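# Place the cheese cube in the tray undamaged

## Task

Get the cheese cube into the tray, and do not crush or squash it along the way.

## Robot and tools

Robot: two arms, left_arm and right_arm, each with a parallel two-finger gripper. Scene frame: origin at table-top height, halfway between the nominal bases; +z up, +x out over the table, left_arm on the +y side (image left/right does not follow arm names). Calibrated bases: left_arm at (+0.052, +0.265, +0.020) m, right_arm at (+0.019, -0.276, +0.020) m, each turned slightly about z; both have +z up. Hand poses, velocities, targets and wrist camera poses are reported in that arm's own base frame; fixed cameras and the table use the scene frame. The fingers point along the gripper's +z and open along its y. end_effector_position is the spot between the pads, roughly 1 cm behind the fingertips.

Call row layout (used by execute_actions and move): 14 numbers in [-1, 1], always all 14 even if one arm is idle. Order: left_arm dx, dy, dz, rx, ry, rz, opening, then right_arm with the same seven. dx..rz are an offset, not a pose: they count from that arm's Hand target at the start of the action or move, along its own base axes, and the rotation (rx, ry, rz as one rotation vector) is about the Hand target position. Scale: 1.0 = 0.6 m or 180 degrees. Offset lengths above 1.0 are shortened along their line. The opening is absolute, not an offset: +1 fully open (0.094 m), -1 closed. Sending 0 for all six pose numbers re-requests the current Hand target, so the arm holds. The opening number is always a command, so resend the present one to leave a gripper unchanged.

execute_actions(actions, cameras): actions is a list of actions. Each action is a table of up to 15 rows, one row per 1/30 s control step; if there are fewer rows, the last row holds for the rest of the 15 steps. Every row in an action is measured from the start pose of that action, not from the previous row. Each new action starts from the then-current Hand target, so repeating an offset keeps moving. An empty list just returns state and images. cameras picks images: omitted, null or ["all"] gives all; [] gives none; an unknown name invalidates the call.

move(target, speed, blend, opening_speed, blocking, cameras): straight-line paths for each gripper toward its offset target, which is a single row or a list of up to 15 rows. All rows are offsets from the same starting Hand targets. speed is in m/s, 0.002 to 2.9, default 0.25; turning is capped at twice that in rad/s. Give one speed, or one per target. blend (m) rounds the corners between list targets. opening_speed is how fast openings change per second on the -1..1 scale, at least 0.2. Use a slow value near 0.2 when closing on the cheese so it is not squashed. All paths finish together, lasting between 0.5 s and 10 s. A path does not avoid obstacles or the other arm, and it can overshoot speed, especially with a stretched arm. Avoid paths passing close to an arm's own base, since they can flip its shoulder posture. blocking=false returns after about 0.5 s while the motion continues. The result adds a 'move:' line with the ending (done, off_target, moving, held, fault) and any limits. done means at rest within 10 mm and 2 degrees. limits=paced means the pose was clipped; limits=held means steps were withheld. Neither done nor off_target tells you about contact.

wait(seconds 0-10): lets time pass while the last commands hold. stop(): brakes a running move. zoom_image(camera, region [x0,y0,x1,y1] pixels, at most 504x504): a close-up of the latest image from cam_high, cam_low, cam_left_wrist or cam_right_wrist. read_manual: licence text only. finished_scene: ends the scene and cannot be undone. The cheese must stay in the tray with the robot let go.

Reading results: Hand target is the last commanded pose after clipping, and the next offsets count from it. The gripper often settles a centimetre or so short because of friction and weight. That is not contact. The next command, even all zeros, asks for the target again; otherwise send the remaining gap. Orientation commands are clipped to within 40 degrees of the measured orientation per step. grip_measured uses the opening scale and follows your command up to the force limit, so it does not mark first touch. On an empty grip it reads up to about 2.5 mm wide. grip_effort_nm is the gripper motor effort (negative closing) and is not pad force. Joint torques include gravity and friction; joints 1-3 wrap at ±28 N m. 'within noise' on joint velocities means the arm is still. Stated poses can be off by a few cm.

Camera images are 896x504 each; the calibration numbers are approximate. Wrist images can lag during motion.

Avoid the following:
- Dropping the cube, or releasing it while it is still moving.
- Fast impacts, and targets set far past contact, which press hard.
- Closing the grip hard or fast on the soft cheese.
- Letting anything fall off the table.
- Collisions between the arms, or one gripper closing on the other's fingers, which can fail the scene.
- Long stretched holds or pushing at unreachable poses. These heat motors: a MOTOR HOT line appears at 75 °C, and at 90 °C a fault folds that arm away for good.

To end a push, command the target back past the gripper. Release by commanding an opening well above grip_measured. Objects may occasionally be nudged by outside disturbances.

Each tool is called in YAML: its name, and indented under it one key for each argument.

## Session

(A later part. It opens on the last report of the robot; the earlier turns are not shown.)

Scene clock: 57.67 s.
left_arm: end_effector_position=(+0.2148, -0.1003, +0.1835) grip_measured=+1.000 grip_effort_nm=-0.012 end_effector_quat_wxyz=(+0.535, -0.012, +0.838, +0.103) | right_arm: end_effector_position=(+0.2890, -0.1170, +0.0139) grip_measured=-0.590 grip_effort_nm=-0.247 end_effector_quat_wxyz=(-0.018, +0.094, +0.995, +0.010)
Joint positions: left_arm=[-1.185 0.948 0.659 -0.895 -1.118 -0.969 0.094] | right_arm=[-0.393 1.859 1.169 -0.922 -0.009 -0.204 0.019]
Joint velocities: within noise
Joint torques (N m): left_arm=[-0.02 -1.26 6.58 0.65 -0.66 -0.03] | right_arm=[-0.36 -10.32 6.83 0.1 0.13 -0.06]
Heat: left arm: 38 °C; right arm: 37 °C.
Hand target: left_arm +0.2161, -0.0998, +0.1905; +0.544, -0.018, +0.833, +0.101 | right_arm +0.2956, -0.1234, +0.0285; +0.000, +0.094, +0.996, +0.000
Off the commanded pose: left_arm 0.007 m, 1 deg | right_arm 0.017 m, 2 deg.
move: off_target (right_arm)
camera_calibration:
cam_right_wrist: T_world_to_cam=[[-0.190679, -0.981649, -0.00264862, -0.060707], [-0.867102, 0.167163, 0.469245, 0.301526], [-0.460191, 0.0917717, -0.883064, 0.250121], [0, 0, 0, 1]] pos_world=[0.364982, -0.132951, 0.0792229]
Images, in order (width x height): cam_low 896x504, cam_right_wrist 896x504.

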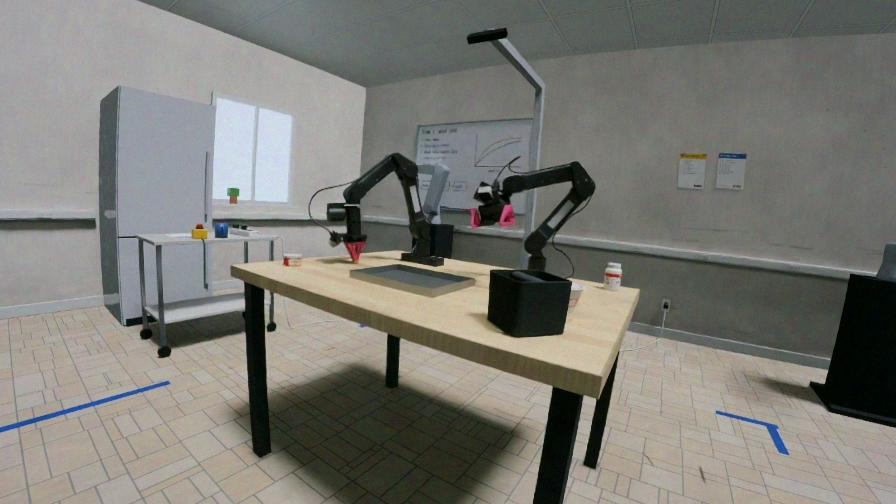

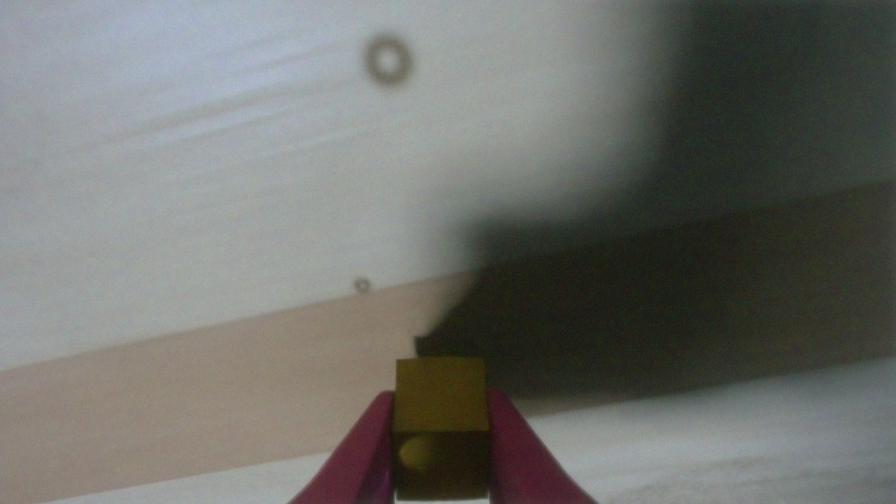

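move:
  target:
    - [0,0,0,0,0,0,1, 0,0,0.1,0,0,0,-0.595]
    - [0,0,0,0,0,0,1, 0.0573,0.489,0.1025,0,0,0,-0.595]
  speed: [0.15,0.25]
  blend: [0.03,0]
  cameras: ["cam_right_wrist","cam_low","cam_high"]

Scene clock: 63.20 s.
left_arm: end_effector_position=(+0.2148, -0.1003, +0.1835) grip_measured=+1.000 grip_effort_nm=-0.002 end_effector_quat_wxyz=(+0.535, -0.012, +0.838, +0.103) | right_arm: end_effector_position=(+0.3257, +0.1708, +0.0912) grip_measured=-0.590 grip_effort_nm=-0.252 end_effector_quat_wxyz=(+0.004, +0.089, +0.996, +0.005)
Joint positions: left_arm=[-1.185 0.948 0.659 -0.895 -1.118 -0.969 0.094] | right_arm=[0.478 1.935 1.593 -1.217 -0.005 0.655 0.019]
Joint velocities: within noise
Joint torques (N m): left_arm=[-0.02 -1.26 6.58 0.66 -0.67 -0.02] | right_arm=[-0.34 -7.13 7.83 0.17 0.05 0.05]
Heat: left arm: 38 °C; right arm: 36 °C.
Hand target: left_arm +0.2161, -0.0998, +0.1905; +0.544, -0.018, +0.833, +0.101 | right_arm +0.3300, +0.1700, +0.0901; +0.000, +0.094, +0.996, +0.000
Off the commanded pose: left_arm 0.007 m, 1 deg | right_arm 0.004 m, 1 deg.
move: done
camera_calibration:
cam_right_wrist: T_world_to_cam=[[-0.179489, -0.983754, 0.00341826, 0.225165], [-0.888151, 0.163539, 0.429469, 0.260011], [-0.423051, 0.0740492, -0.903075, 0.301707], [0, 0, 0, 1]] pos_world=[0.398981, 0.156644, 0.160027]
Images, in order (width x height): cam_high 896x504, cam_low 896x504, cam_right_wrist 896x504.

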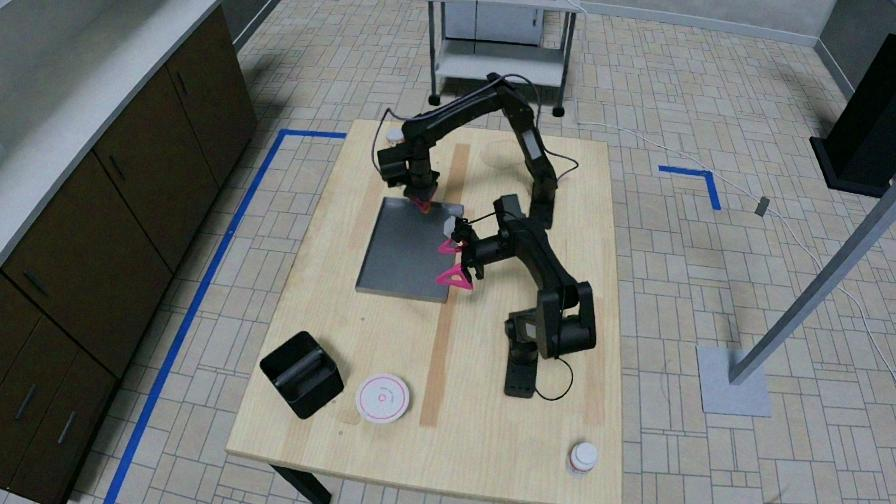

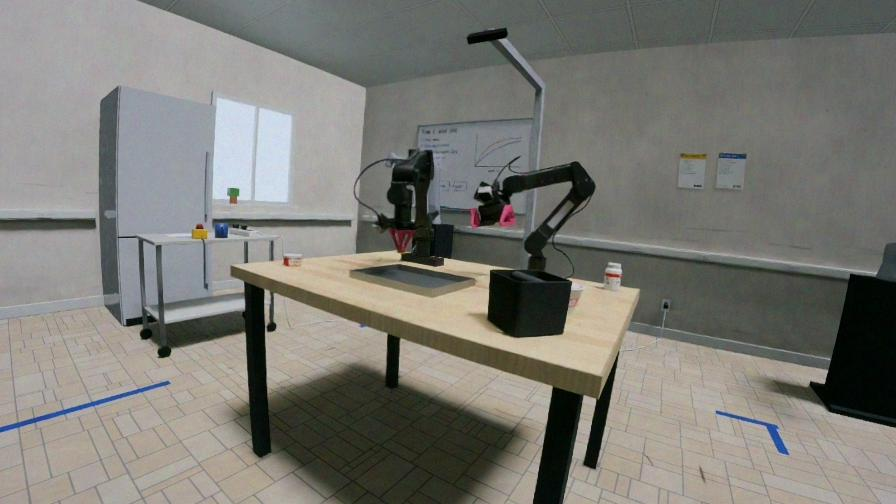

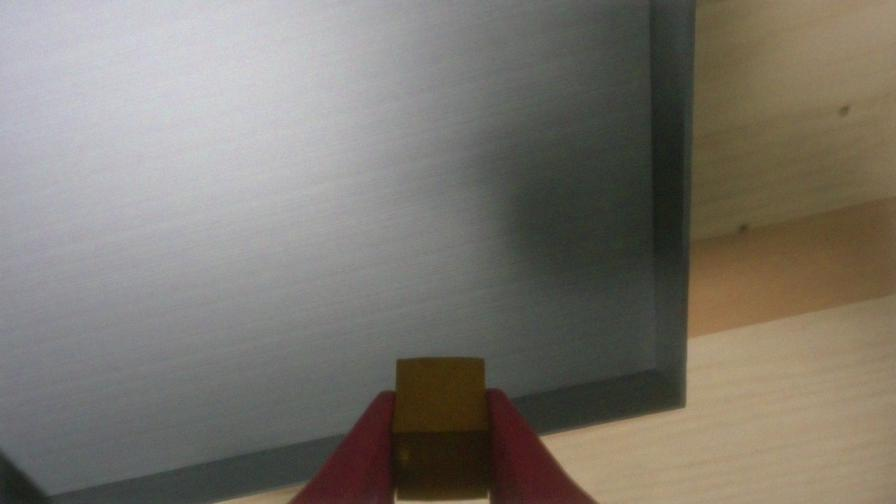

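move:
  target: [0,0,0,0,0,0,1, 0,0,-0.1133,0,0,0,-0.595]
  speed: 0.15
  cameras: ["cam_right_wrist","cam_low"]

zoom_image:
  camera: "cam_low"
  region: [350, 210, 450, 290]

zoom_image:
  camera: "cam_right_wrist"
  region: [300, 250, 600, 504]

Scene clock: 67.37 s.
left_arm: end_effector_position=(+0.2148, -0.1003, +0.1835) grip_measured=+1.000 grip_effort_nm=-0.012 end_effector_quat_wxyz=(+0.535, -0.012, +0.838, +0.103) | right_arm: end_effector_position=(+0.3278, +0.1718, +0.0296) grip_measured=-0.590 grip_effort_nm=-0.252 end_effector_quat_wxyz=(+0.001, +0.089, +0.996, +0.004)
Joint positions: left_arm=[-1.185 0.948 0.659 -0.895 -1.118 -0.969 0.094] | right_arm=[0.478 2 1.434 -0.999 -0.005 0.656 0.019]
Joint velocities: within noise
Joint torques (N m): left_arm=[-0.02 -1.26 6.56 0.66 -0.67 -0.03] | right_arm=[-0.36 -7.82 4.64 0.55 0.07 0.04]
Heat: left arm: 38 °C; right arm: 36 °C.
Hand target: left_arm +0.2161, -0.0998, +0.1905; +0.544, -0.018, +0.833, +0.101 | right_arm +0.3300, +0.1700, +0.0221; +0.000, +0.094, +0.996, +0.000
Off the commanded pose: left_arm 0.007 m, 1 deg | right_arm 0.008 m, 1 deg.
move: done
camera_calibration:
cam_right_wrist: T_world_to_cam=[[-0.180196, -0.983606, 0.00695135, 0.226917], [-0.885841, 0.16535, 0.433526, 0.286945], [-0.427568, 0.0719619, -0.901114, 0.248681], [0, 0, 0, 1]] pos_world=[0.401405, 0.157855, 0.0981148]
Images, in order (width x height): cam_low 896x504, cam_right_wrist 896x504.

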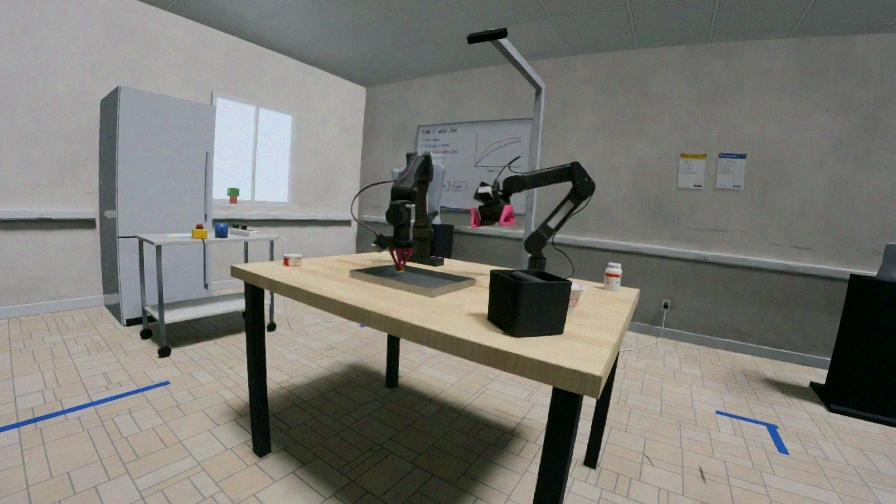

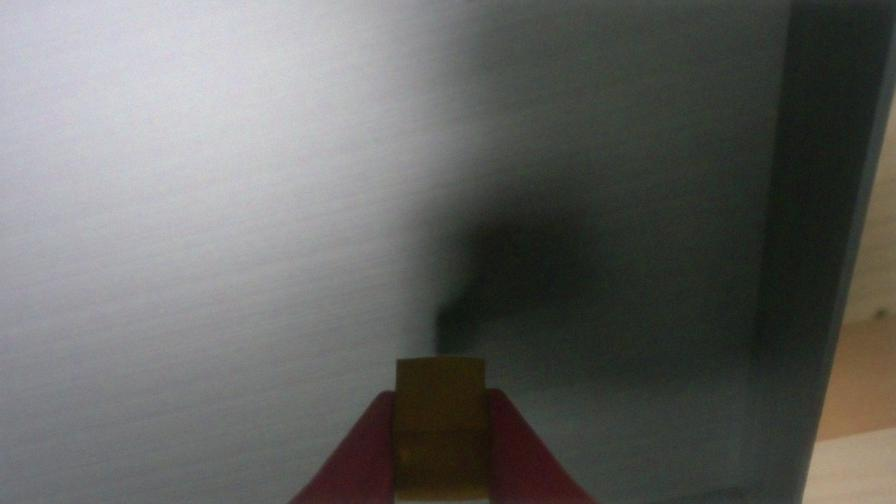

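Scaled by 5.040 from the camera's 896x504 image, which has a finer 1280x720 frame.

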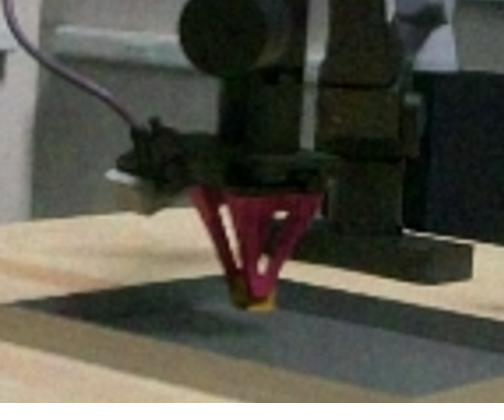

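Scaled by 1.680 from the camera's 896x504 image, which has a finer 1280x720 frame.

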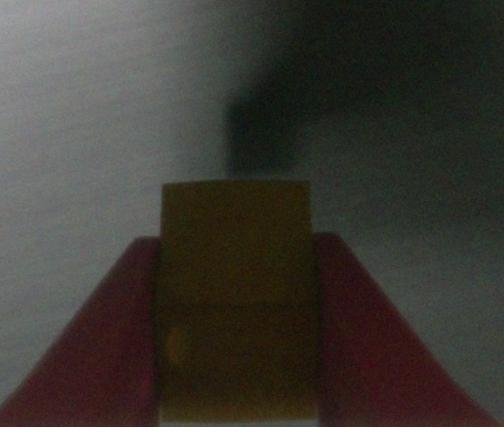

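move:
  target: [0,0,0,0,0,0,1, 0,0,-0.0167,0,0,0,-0.595]
  speed: 0.05
  cameras: ["cam_right_wrist","cam_low"]

zoom_image:
  camera: "cam_low"
  region: [370, 240, 430, 290]

zoom_image:
  camera: "cam_right_wrist"
  region: [300, 250, 600, 504]

Scene clock: 69.97 s.
left_arm: end_effector_position=(+0.2148, -0.1003, +0.1835) grip_measured=+1.000 grip_effort_nm=-0.002 end_effector_quat_wxyz=(+0.535, -0.012, +0.838, +0.103) | right_arm: end_effector_position=(+0.3297, +0.1728, +0.0227) grip_measured=-0.590 grip_effort_nm=-0.242 end_effector_quat_wxyz=(+0.005, +0.089, +0.996, +0.006)
Joint positions: left_arm=[-1.185 0.948 0.659 -0.895 -1.118 -0.969 0.094] | right_arm=[0.478 2.007 1.416 -0.964 -0.005 0.656 0.019]
Joint velocities: within noise
Joint torques (N m): left_arm=[-0.03 -1.28 6.58 0.66 -0.66 -0.02] | right_arm=[-0.32 -7.53 4.18 0.57 0.06 0.06]
Heat: left arm: 38 °C; right arm: 36 °C.
Hand target: left_arm +0.2161, -0.0998, +0.1905; +0.544, -0.018, +0.833, +0.101 | right_arm +0.3299, +0.1699, +0.0121; +0.000, +0.094, +0.996, +0.000
Off the commanded pose: left_arm 0.007 m, 1 deg | right_arm 0.011 m, 1 deg.
move: off_target (right_arm)
camera_calibration:
cam_right_wrist: T_world_to_cam=[[-0.180165, -0.983636, 0.00086857, 0.228405], [-0.889661, 0.163328, 0.426412, 0.293223], [-0.419576, 0.0760516, -0.904529, 0.23987], [0, 0, 0, 1]] pos_world=[0.402663, 0.158533, 0.0917366]
Images, in order (width x height): cam_low 896x504, cam_right_wrist 896x504.

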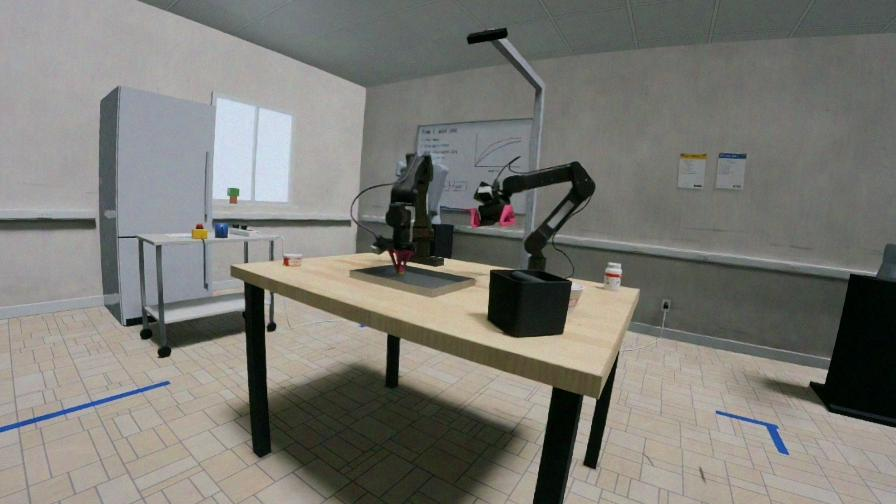

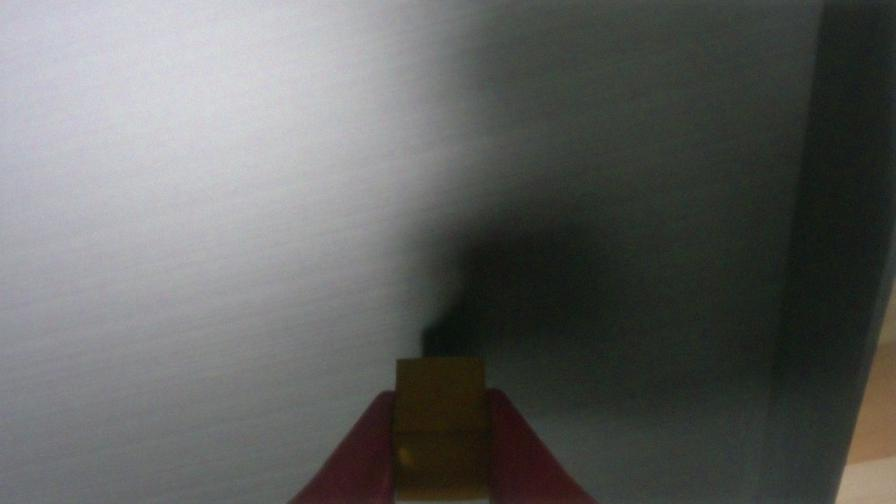

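Scaled by 8.400 from the camera's 896x504 image, which has a finer 1280x720 frame.

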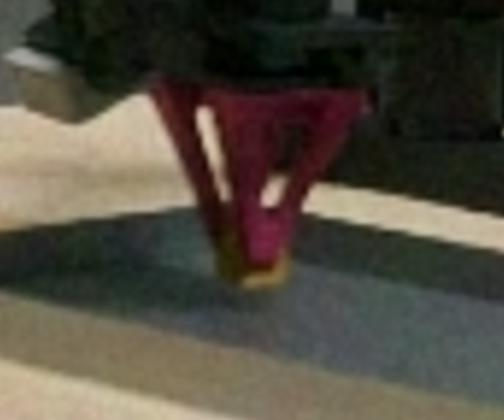

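Scaled by 1.680 from the camera's 896x504 image, which has a finer 1280x720 frame.

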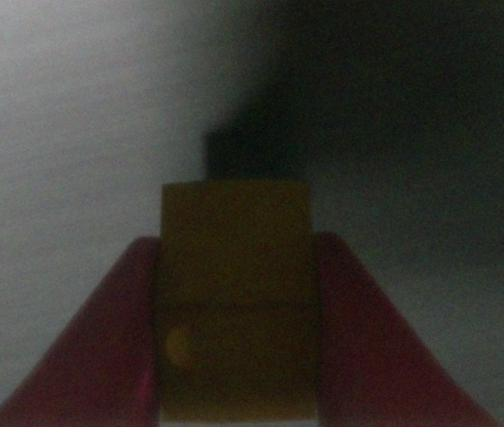

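move:
  target: [0,0,0,0,0,0,1, 0,0,-0.0117,0,0,0,-0.595]
  speed: 0.04
  cameras: ["cam_right_wrist","cam_low"]

zoom_image:
  camera: "cam_right_wrist"
  region: [300, 250, 600, 504]

Scene clock: 72.67 s.
left_arm: end_effector_position=(+0.2148, -0.1003, +0.1835) grip_measured=+1.000 grip_effort_nm=-0.007 end_effector_quat_wxyz=(+0.535, -0.012, +0.838, +0.103) | right_arm: end_effector_position=(+0.3299, +0.1729, +0.0157) grip_measured=-0.590 grip_effort_nm=-0.252 end_effector_quat_wxyz=(+0.005, +0.089, +0.996, +0.006)
Joint positions: left_arm=[-1.185 0.948 0.659 -0.895 -1.118 -0.969 0.094] | right_arm=[0.478 2.018 1.402 -0.939 -0.005 0.656 0.019]
Joint velocities: within noise
Joint torques (N m): left_arm=[-0.03 -1.28 6.58 0.66 -0.67 -0.03] | right_arm=[-0.35 -7.5 4.23 0.54 0.07 0.04]
Heat: left arm: 38 °C; right arm: 36 °C.
Hand target: left_arm +0.2161, -0.0998, +0.1905; +0.544, -0.018, +0.833, +0.101 | right_arm +0.3299, +0.1700, +0.0050; +0.000, +0.094, +0.996, +0.000
Off the commanded pose: left_arm 0.007 m, 1 deg | right_arm 0.011 m, 1 deg.
move: off_target (right_arm)
camera_calibration:
cam_right_wrist: T_world_to_cam=[[-0.180613, -0.983554, 0.000864128, 0.228614], [-0.889573, 0.16373, 0.426441, 0.296285], [-0.419569, 0.0762522, -0.904515, 0.233586], [0, 0, 0, 1]] pos_world=[0.402864, 0.158532, 0.0847365]
Images, in order (width x height): cam_low 896x504, cam_right_wrist 896x504.

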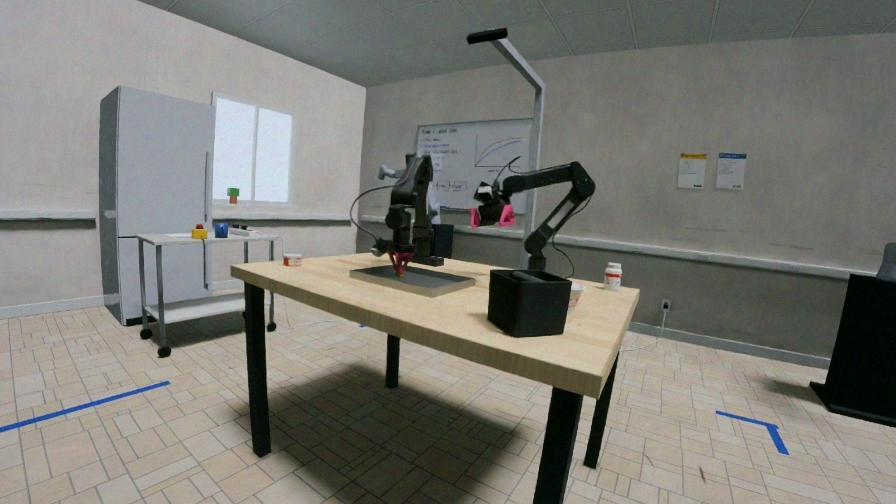

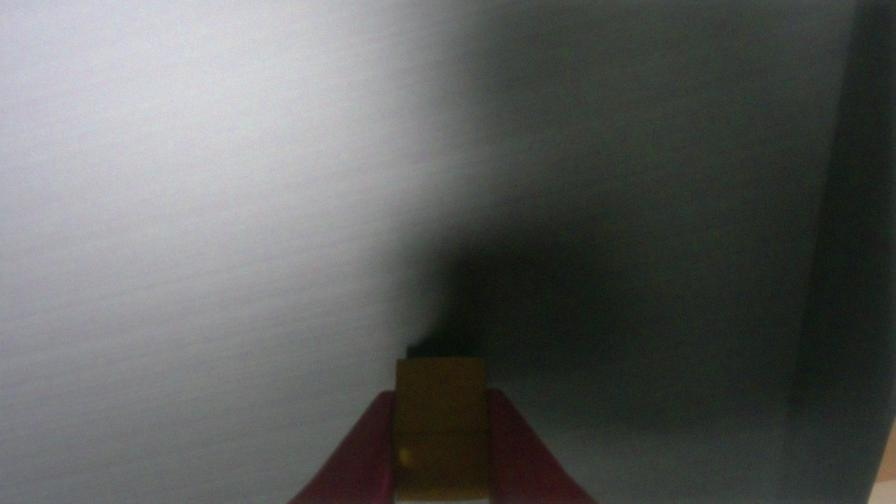

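Scaled by 1.680 from the camera's 896x504 image, which has a finer 1280x720 frame.

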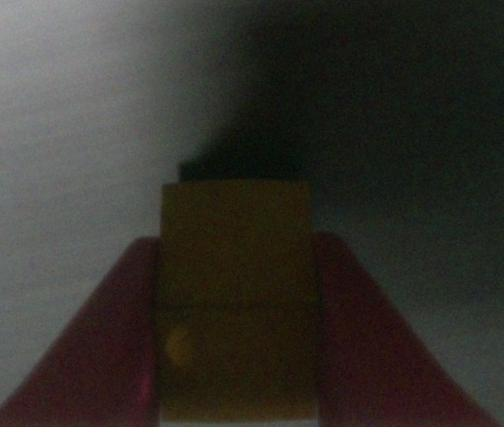

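move:
  target: [0,0,0,0,0,0,1, 0,0,-0.0058,0,0,0,-0.595]
  speed: 0.03
  cameras: ["cam_right_wrist","cam_low"]

zoom_image:
  camera: "cam_right_wrist"
  region: [340, 300, 540, 504]

zoom_image:
  camera: "cam_low"
  region: [370, 240, 430, 290]

Scene clock: 75.00 s.
left_arm: end_effector_position=(+0.2148, -0.1003, +0.1835) grip_measured=+1.000 grip_effort_nm=-0.012 end_effector_quat_wxyz=(+0.535, -0.012, +0.838, +0.103) | right_arm: end_effector_position=(+0.3305, +0.1732, +0.0141) grip_measured=-0.590 grip_effort_nm=-0.256 end_effector_quat_wxyz=(+0.008, +0.089, +0.996, +0.008)
Joint positions: left_arm=[-1.185 0.948 0.659 -0.895 -1.118 -0.969 0.094] | right_arm=[0.478 2.018 1.395 -0.927 -0.005 0.656 0.019]
Joint velocities: within noise
Joint torques (N m): left_arm=[-0.03 -1.29 6.57 0.65 -0.67 -0.02] | right_arm=[-0.4 -7.13 4.1 0.58 0.09 0.05]
Heat: left arm: 38 °C; right arm: 36 °C.
Hand target: left_arm +0.2161, -0.0998, +0.1905; +0.544, -0.018, +0.833, +0.101 | right_arm +0.3299, +0.1699, +0.0015; +0.000, +0.094, +0.996, +0.000
Off the commanded pose: left_arm 0.007 m, 1 deg | right_arm 0.013 m, 1 deg.
move: off_target (right_arm)
camera_calibration:
cam_right_wrist: T_world_to_cam=[[-0.180626, -0.983549, -0.00236921, 0.229125], [-0.891587, 0.162719, 0.422606, 0.298343], [-0.415268, 0.0784459, -0.90631, 0.23059], [0, 0, 0, 1]] pos_world=[0.403141, 0.158721, 0.083448]
Images, in order (width x height): cam_low 896x504, cam_right_wrist 896x504.

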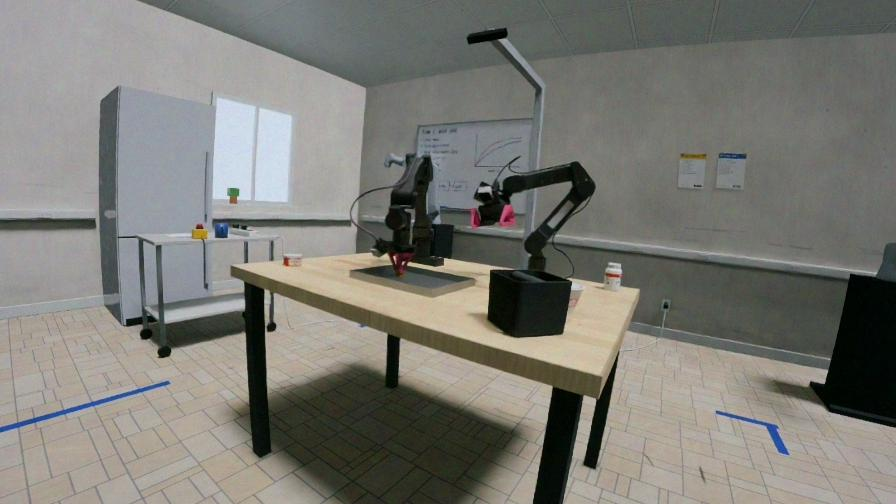

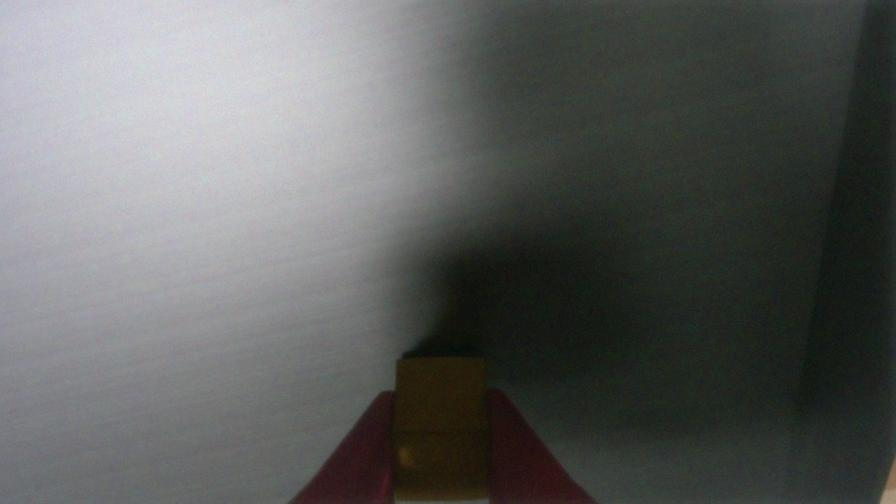

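Scaled by 2.471 from the camera's 896x504 image, which has a finer 1280x720 frame.

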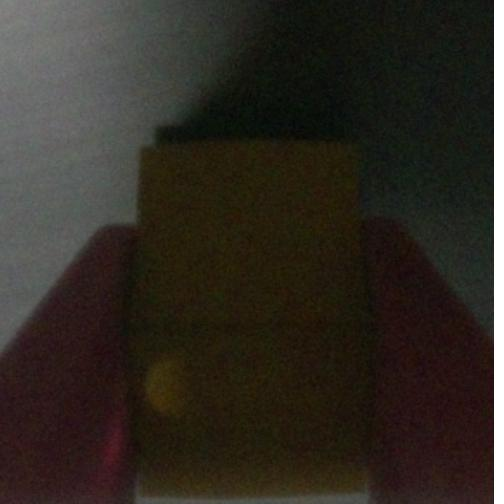

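Scaled by 8.400 from the camera's 896x504 image, which has a finer 1280x720 frame.

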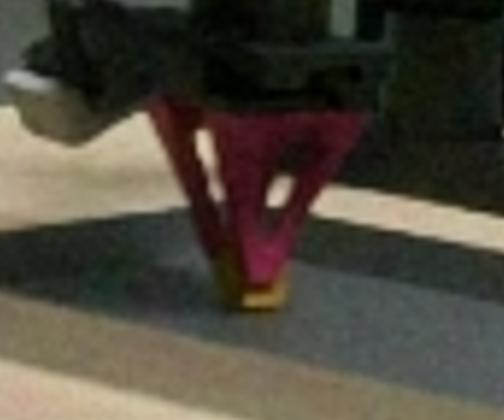

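move:
  target: [0,0,0,0,0,0,1, 0,0,-0.0042,0,0,0,-0.595]
  speed: 0.03
  cameras: ["cam_right_wrist","cam_low"]

zoom_image:
  camera: "cam_right_wrist"
  region: [340, 300, 540, 504]

Scene clock: 76.93 s.
left_arm: end_effector_position=(+0.2148, -0.1003, +0.1835) grip_measured=+1.000 grip_effort_nm=-0.017 end_effector_quat_wxyz=(+0.535, -0.012, +0.838, +0.103) | right_arm: end_effector_position=(+0.3312, +0.1736, +0.0117) grip_measured=-0.590 grip_effort_nm=-0.242 end_effector_quat_wxyz=(+0.007, +0.089, +0.996, +0.008)
Joint positions: left_arm=[-1.185 0.948 0.659 -0.895 -1.118 -0.969 0.094] | right_arm=[0.478 2.025 1.395 -0.921 -0.005 0.656 0.019]
Joint velocities: within noise
Joint torques (N m): left_arm=[-0.03 -1.25 6.58 0.66 -0.67 -0.02] | right_arm=[-0.32 -7.43 3.78 0.59 0.06 0.06]
Heat: left arm: 38 °C; right arm: 36 °C.
Hand target: left_arm +0.2161, -0.0998, +0.1905; +0.544, -0.018, +0.833, +0.101 | right_arm +0.3299, +0.1699, -0.0010; +0.000, +0.094, +0.996, +0.000
Off the commanded pose: left_arm 0.007 m, 1 deg | right_arm 0.013 m, 1 deg.
move: off_target (right_arm)
camera_calibration:
cam_right_wrist: T_world_to_cam=[[-0.180597, -0.983555, -0.00193904, 0.229614], [-0.891304, 0.162824, 0.423162, 0.299832], [-0.415887, 0.0781501, -0.906052, 0.228992], [0, 0, 0, 1]] pos_world=[0.403944, 0.159122, 0.0810463]
Images, in order (width x height): cam_low 896x504, cam_right_wrist 896x504.

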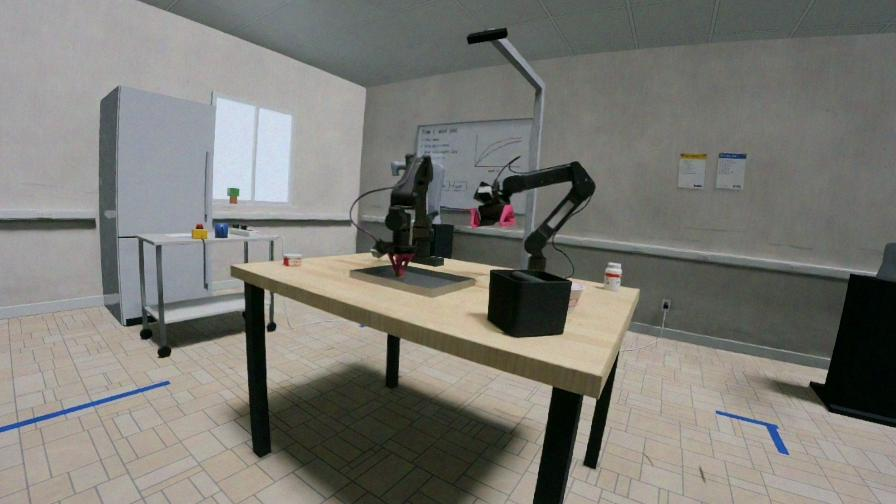

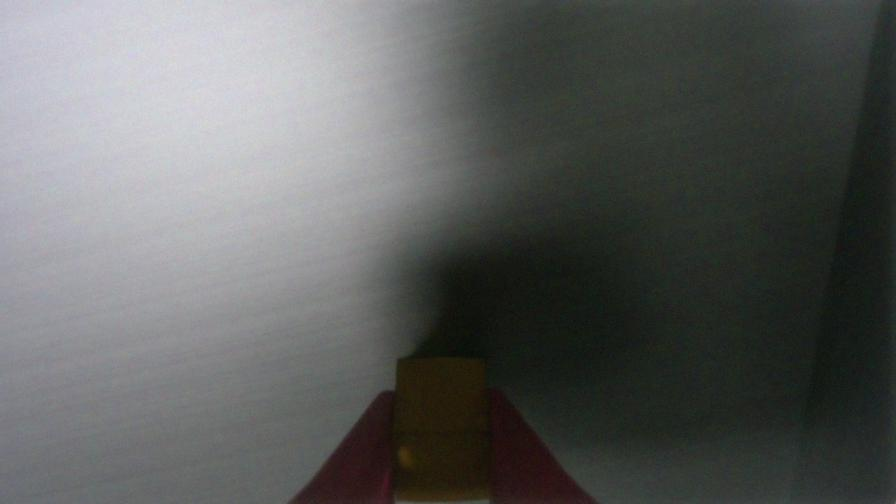

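Scaled by 2.471 from the camera's 896x504 image, which has a finer 1280x720 frame.

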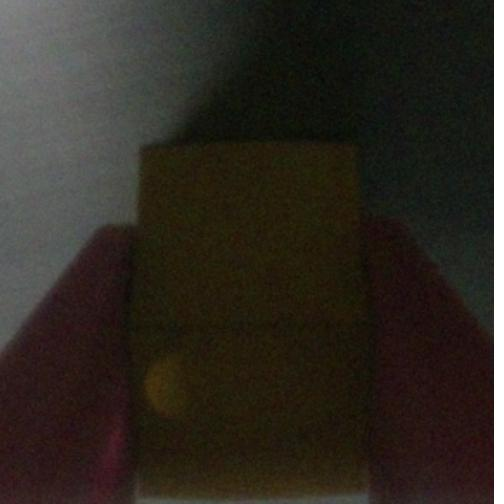

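move:
  target: [0,0,0,0,0,0,1, 0,0,0,0,0,0,-0.25]
  speed: 0.03
  opening_speed: 0.4
  cameras: ["cam_right_wrist"]

Scene clock: 78.77 s.
left_arm: end_effector_position=(+0.2148, -0.1003, +0.1835) grip_measured=+1.000 grip_effort_nm=-0.007 end_effector_quat_wxyz=(+0.535, -0.012, +0.838, +0.103) | right_arm: end_effector_position=(+0.3305, +0.1732, +0.0106) grip_measured=-0.253 grip_effort_nm=0.139 end_effector_quat_wxyz=(+0.007, +0.089, +0.996, +0.007)
Joint positions: left_arm=[-1.185 0.948 0.659 -0.895 -1.118 -0.969 0.094] | right_arm=[0.478 2.025 1.39 -0.917 -0.005 0.656 0.035]
Joint velocities: within noise
Joint torques (N m): left_arm=[-0.03 -1.29 6.57 0.65 -0.67 -0.02] | right_arm=[-0.38 -7.38 4.12 0.56 0.06 0.04]
Heat: left arm: 38 °C; right arm: 36 °C.
Hand target: left_arm +0.2161, -0.0998, +0.1905; +0.544, -0.018, +0.833, +0.101 | right_arm +0.3300, +0.1700, -0.0009; +0.000, +0.094, +0.996, +0.000
Off the commanded pose: left_arm 0.007 m, 1 deg | right_arm 0.012 m, 1 deg.
move: off_target (right_arm)
camera_calibration:
cam_right_wrist: T_world_to_cam=[[-0.180619, -0.983553, -0.00102091, 0.229031], [-0.8907, 0.163127, 0.424315, 0.299447], [-0.41717, 0.0775487, -0.905514, 0.228123], [0, 0, 0, 1]] pos_world=[0.403251, 0.158725, 0.0797429]
Images, in order (width x height): cam_right_wrist 896x504.

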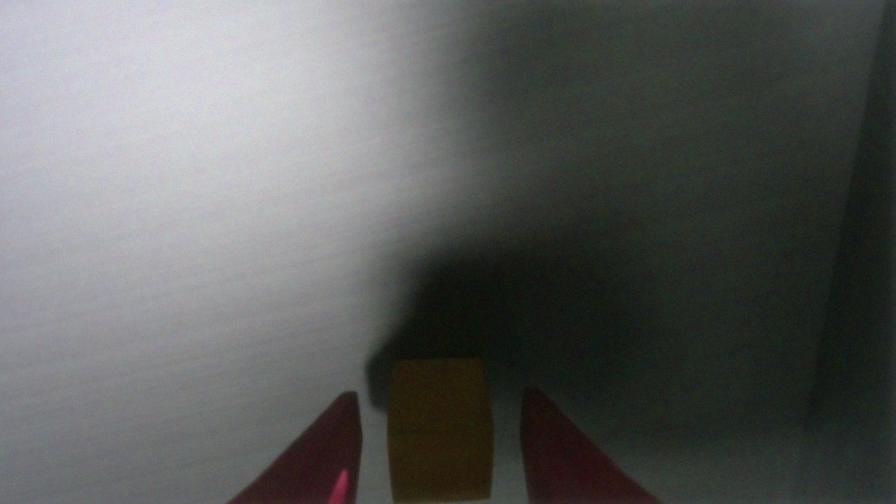

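move:
  target: [0,0,0,0,0,0,1, 0,0,0.15,0,0,0,-0.25]
  speed: 0.12
  cameras: ["cam_right_wrist","cam_low","cam_high"]

zoom_image:
  camera: "cam_low"
  region: [340, 240, 480, 310]

Scene clock: 83.03 s.
left_arm: end_effector_position=(+0.2148, -0.1003, +0.1835) grip_measured=+1.000 grip_effort_nm=-0.012 end_effector_quat_wxyz=(+0.535, -0.012, +0.838, +0.103) | right_arm: end_effector_position=(+0.3249, +0.1703, +0.0704) grip_measured=-0.253 grip_effort_nm=0.154 end_effector_quat_wxyz=(-0.020, +0.089, +0.996, -0.010)
Joint positions: left_arm=[-1.185 0.948 0.659 -0.895 -1.118 -0.969 0.094] | right_arm=[0.478 1.996 1.594 -1.213 -0.005 0.656 0.035]
Joint velocities: within noise
Joint torques (N m): left_arm=[-0.02 -1.28 6.57 0.65 -0.66 -0.02] | right_arm=[-0.35 -12.34 7.17 0.11 0.06 0.05]
Heat: left arm: 38 °C; right arm: 36 °C.
Hand target: left_arm +0.2161, -0.0998, +0.1905; +0.544, -0.018, +0.833, +0.101 | right_arm +0.3300, +0.1700, +0.0891; +0.000, +0.094, +0.996, +0.000
Off the commanded pose: left_arm 0.007 m, 1 deg | right_arm 0.019 m, 3 deg.
move: off_target (right_arm)
camera_calibration:
cam_right_wrist: T_world_to_cam=[[-0.179555, -0.983049, 0.0370904, 0.222119], [-0.866061, 0.175844, 0.467992, 0.256304], [-0.466581, 0.0519076, -0.882954, 0.299095], [0, 0, 0, 1]] pos_world=[0.401409, 0.157759, 0.1359]
Images, in order (width x height): cam_high 896x504, cam_low 896x504, cam_right_wrist 896x504.

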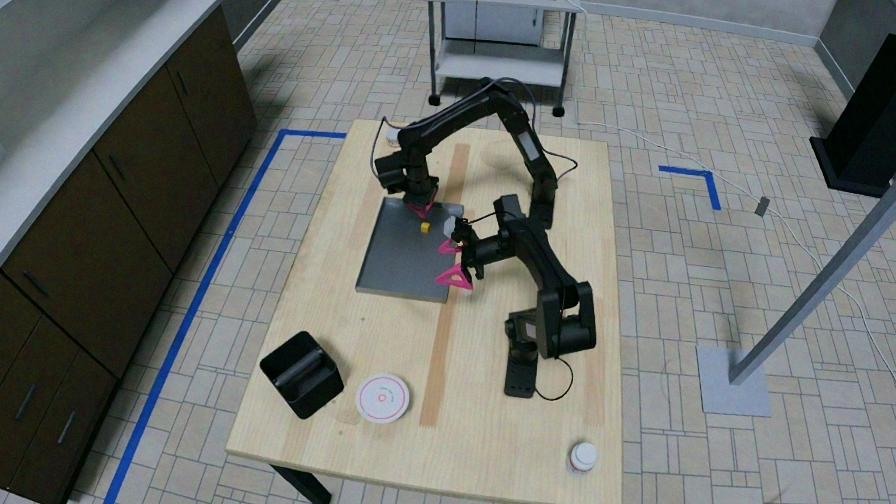

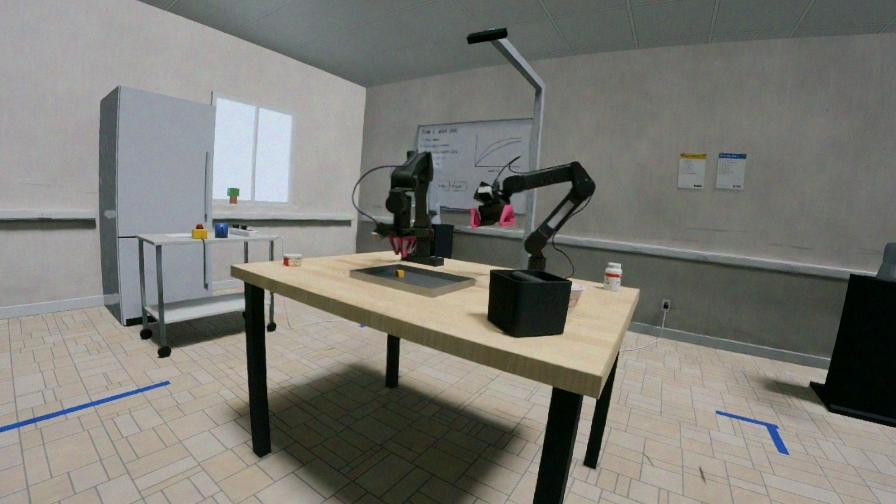

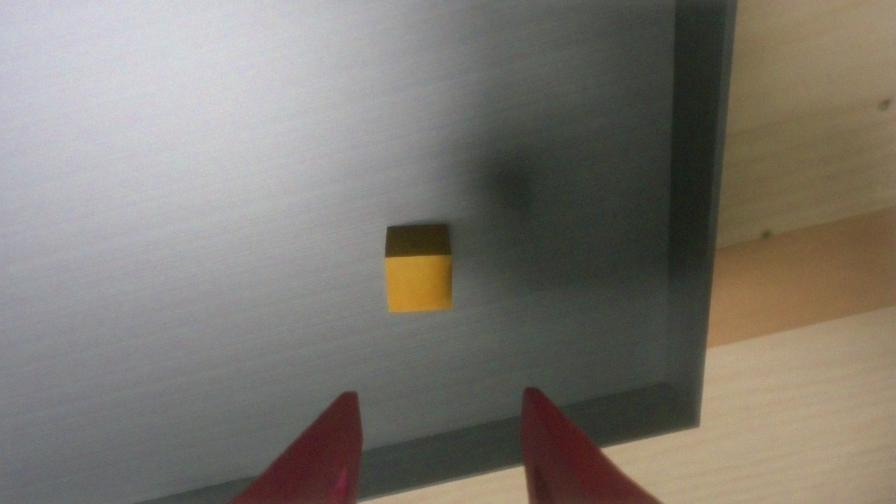

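Scaled by 3.600 from the camera's 896x504 image, which has a finer 1280x720 frame.

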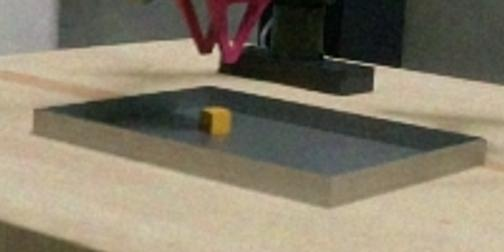

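The cheese cube is resting upright and undamaged on the tray floor, and the gripper is clear of it.

finished_scene:

The scene is finished: the task was done.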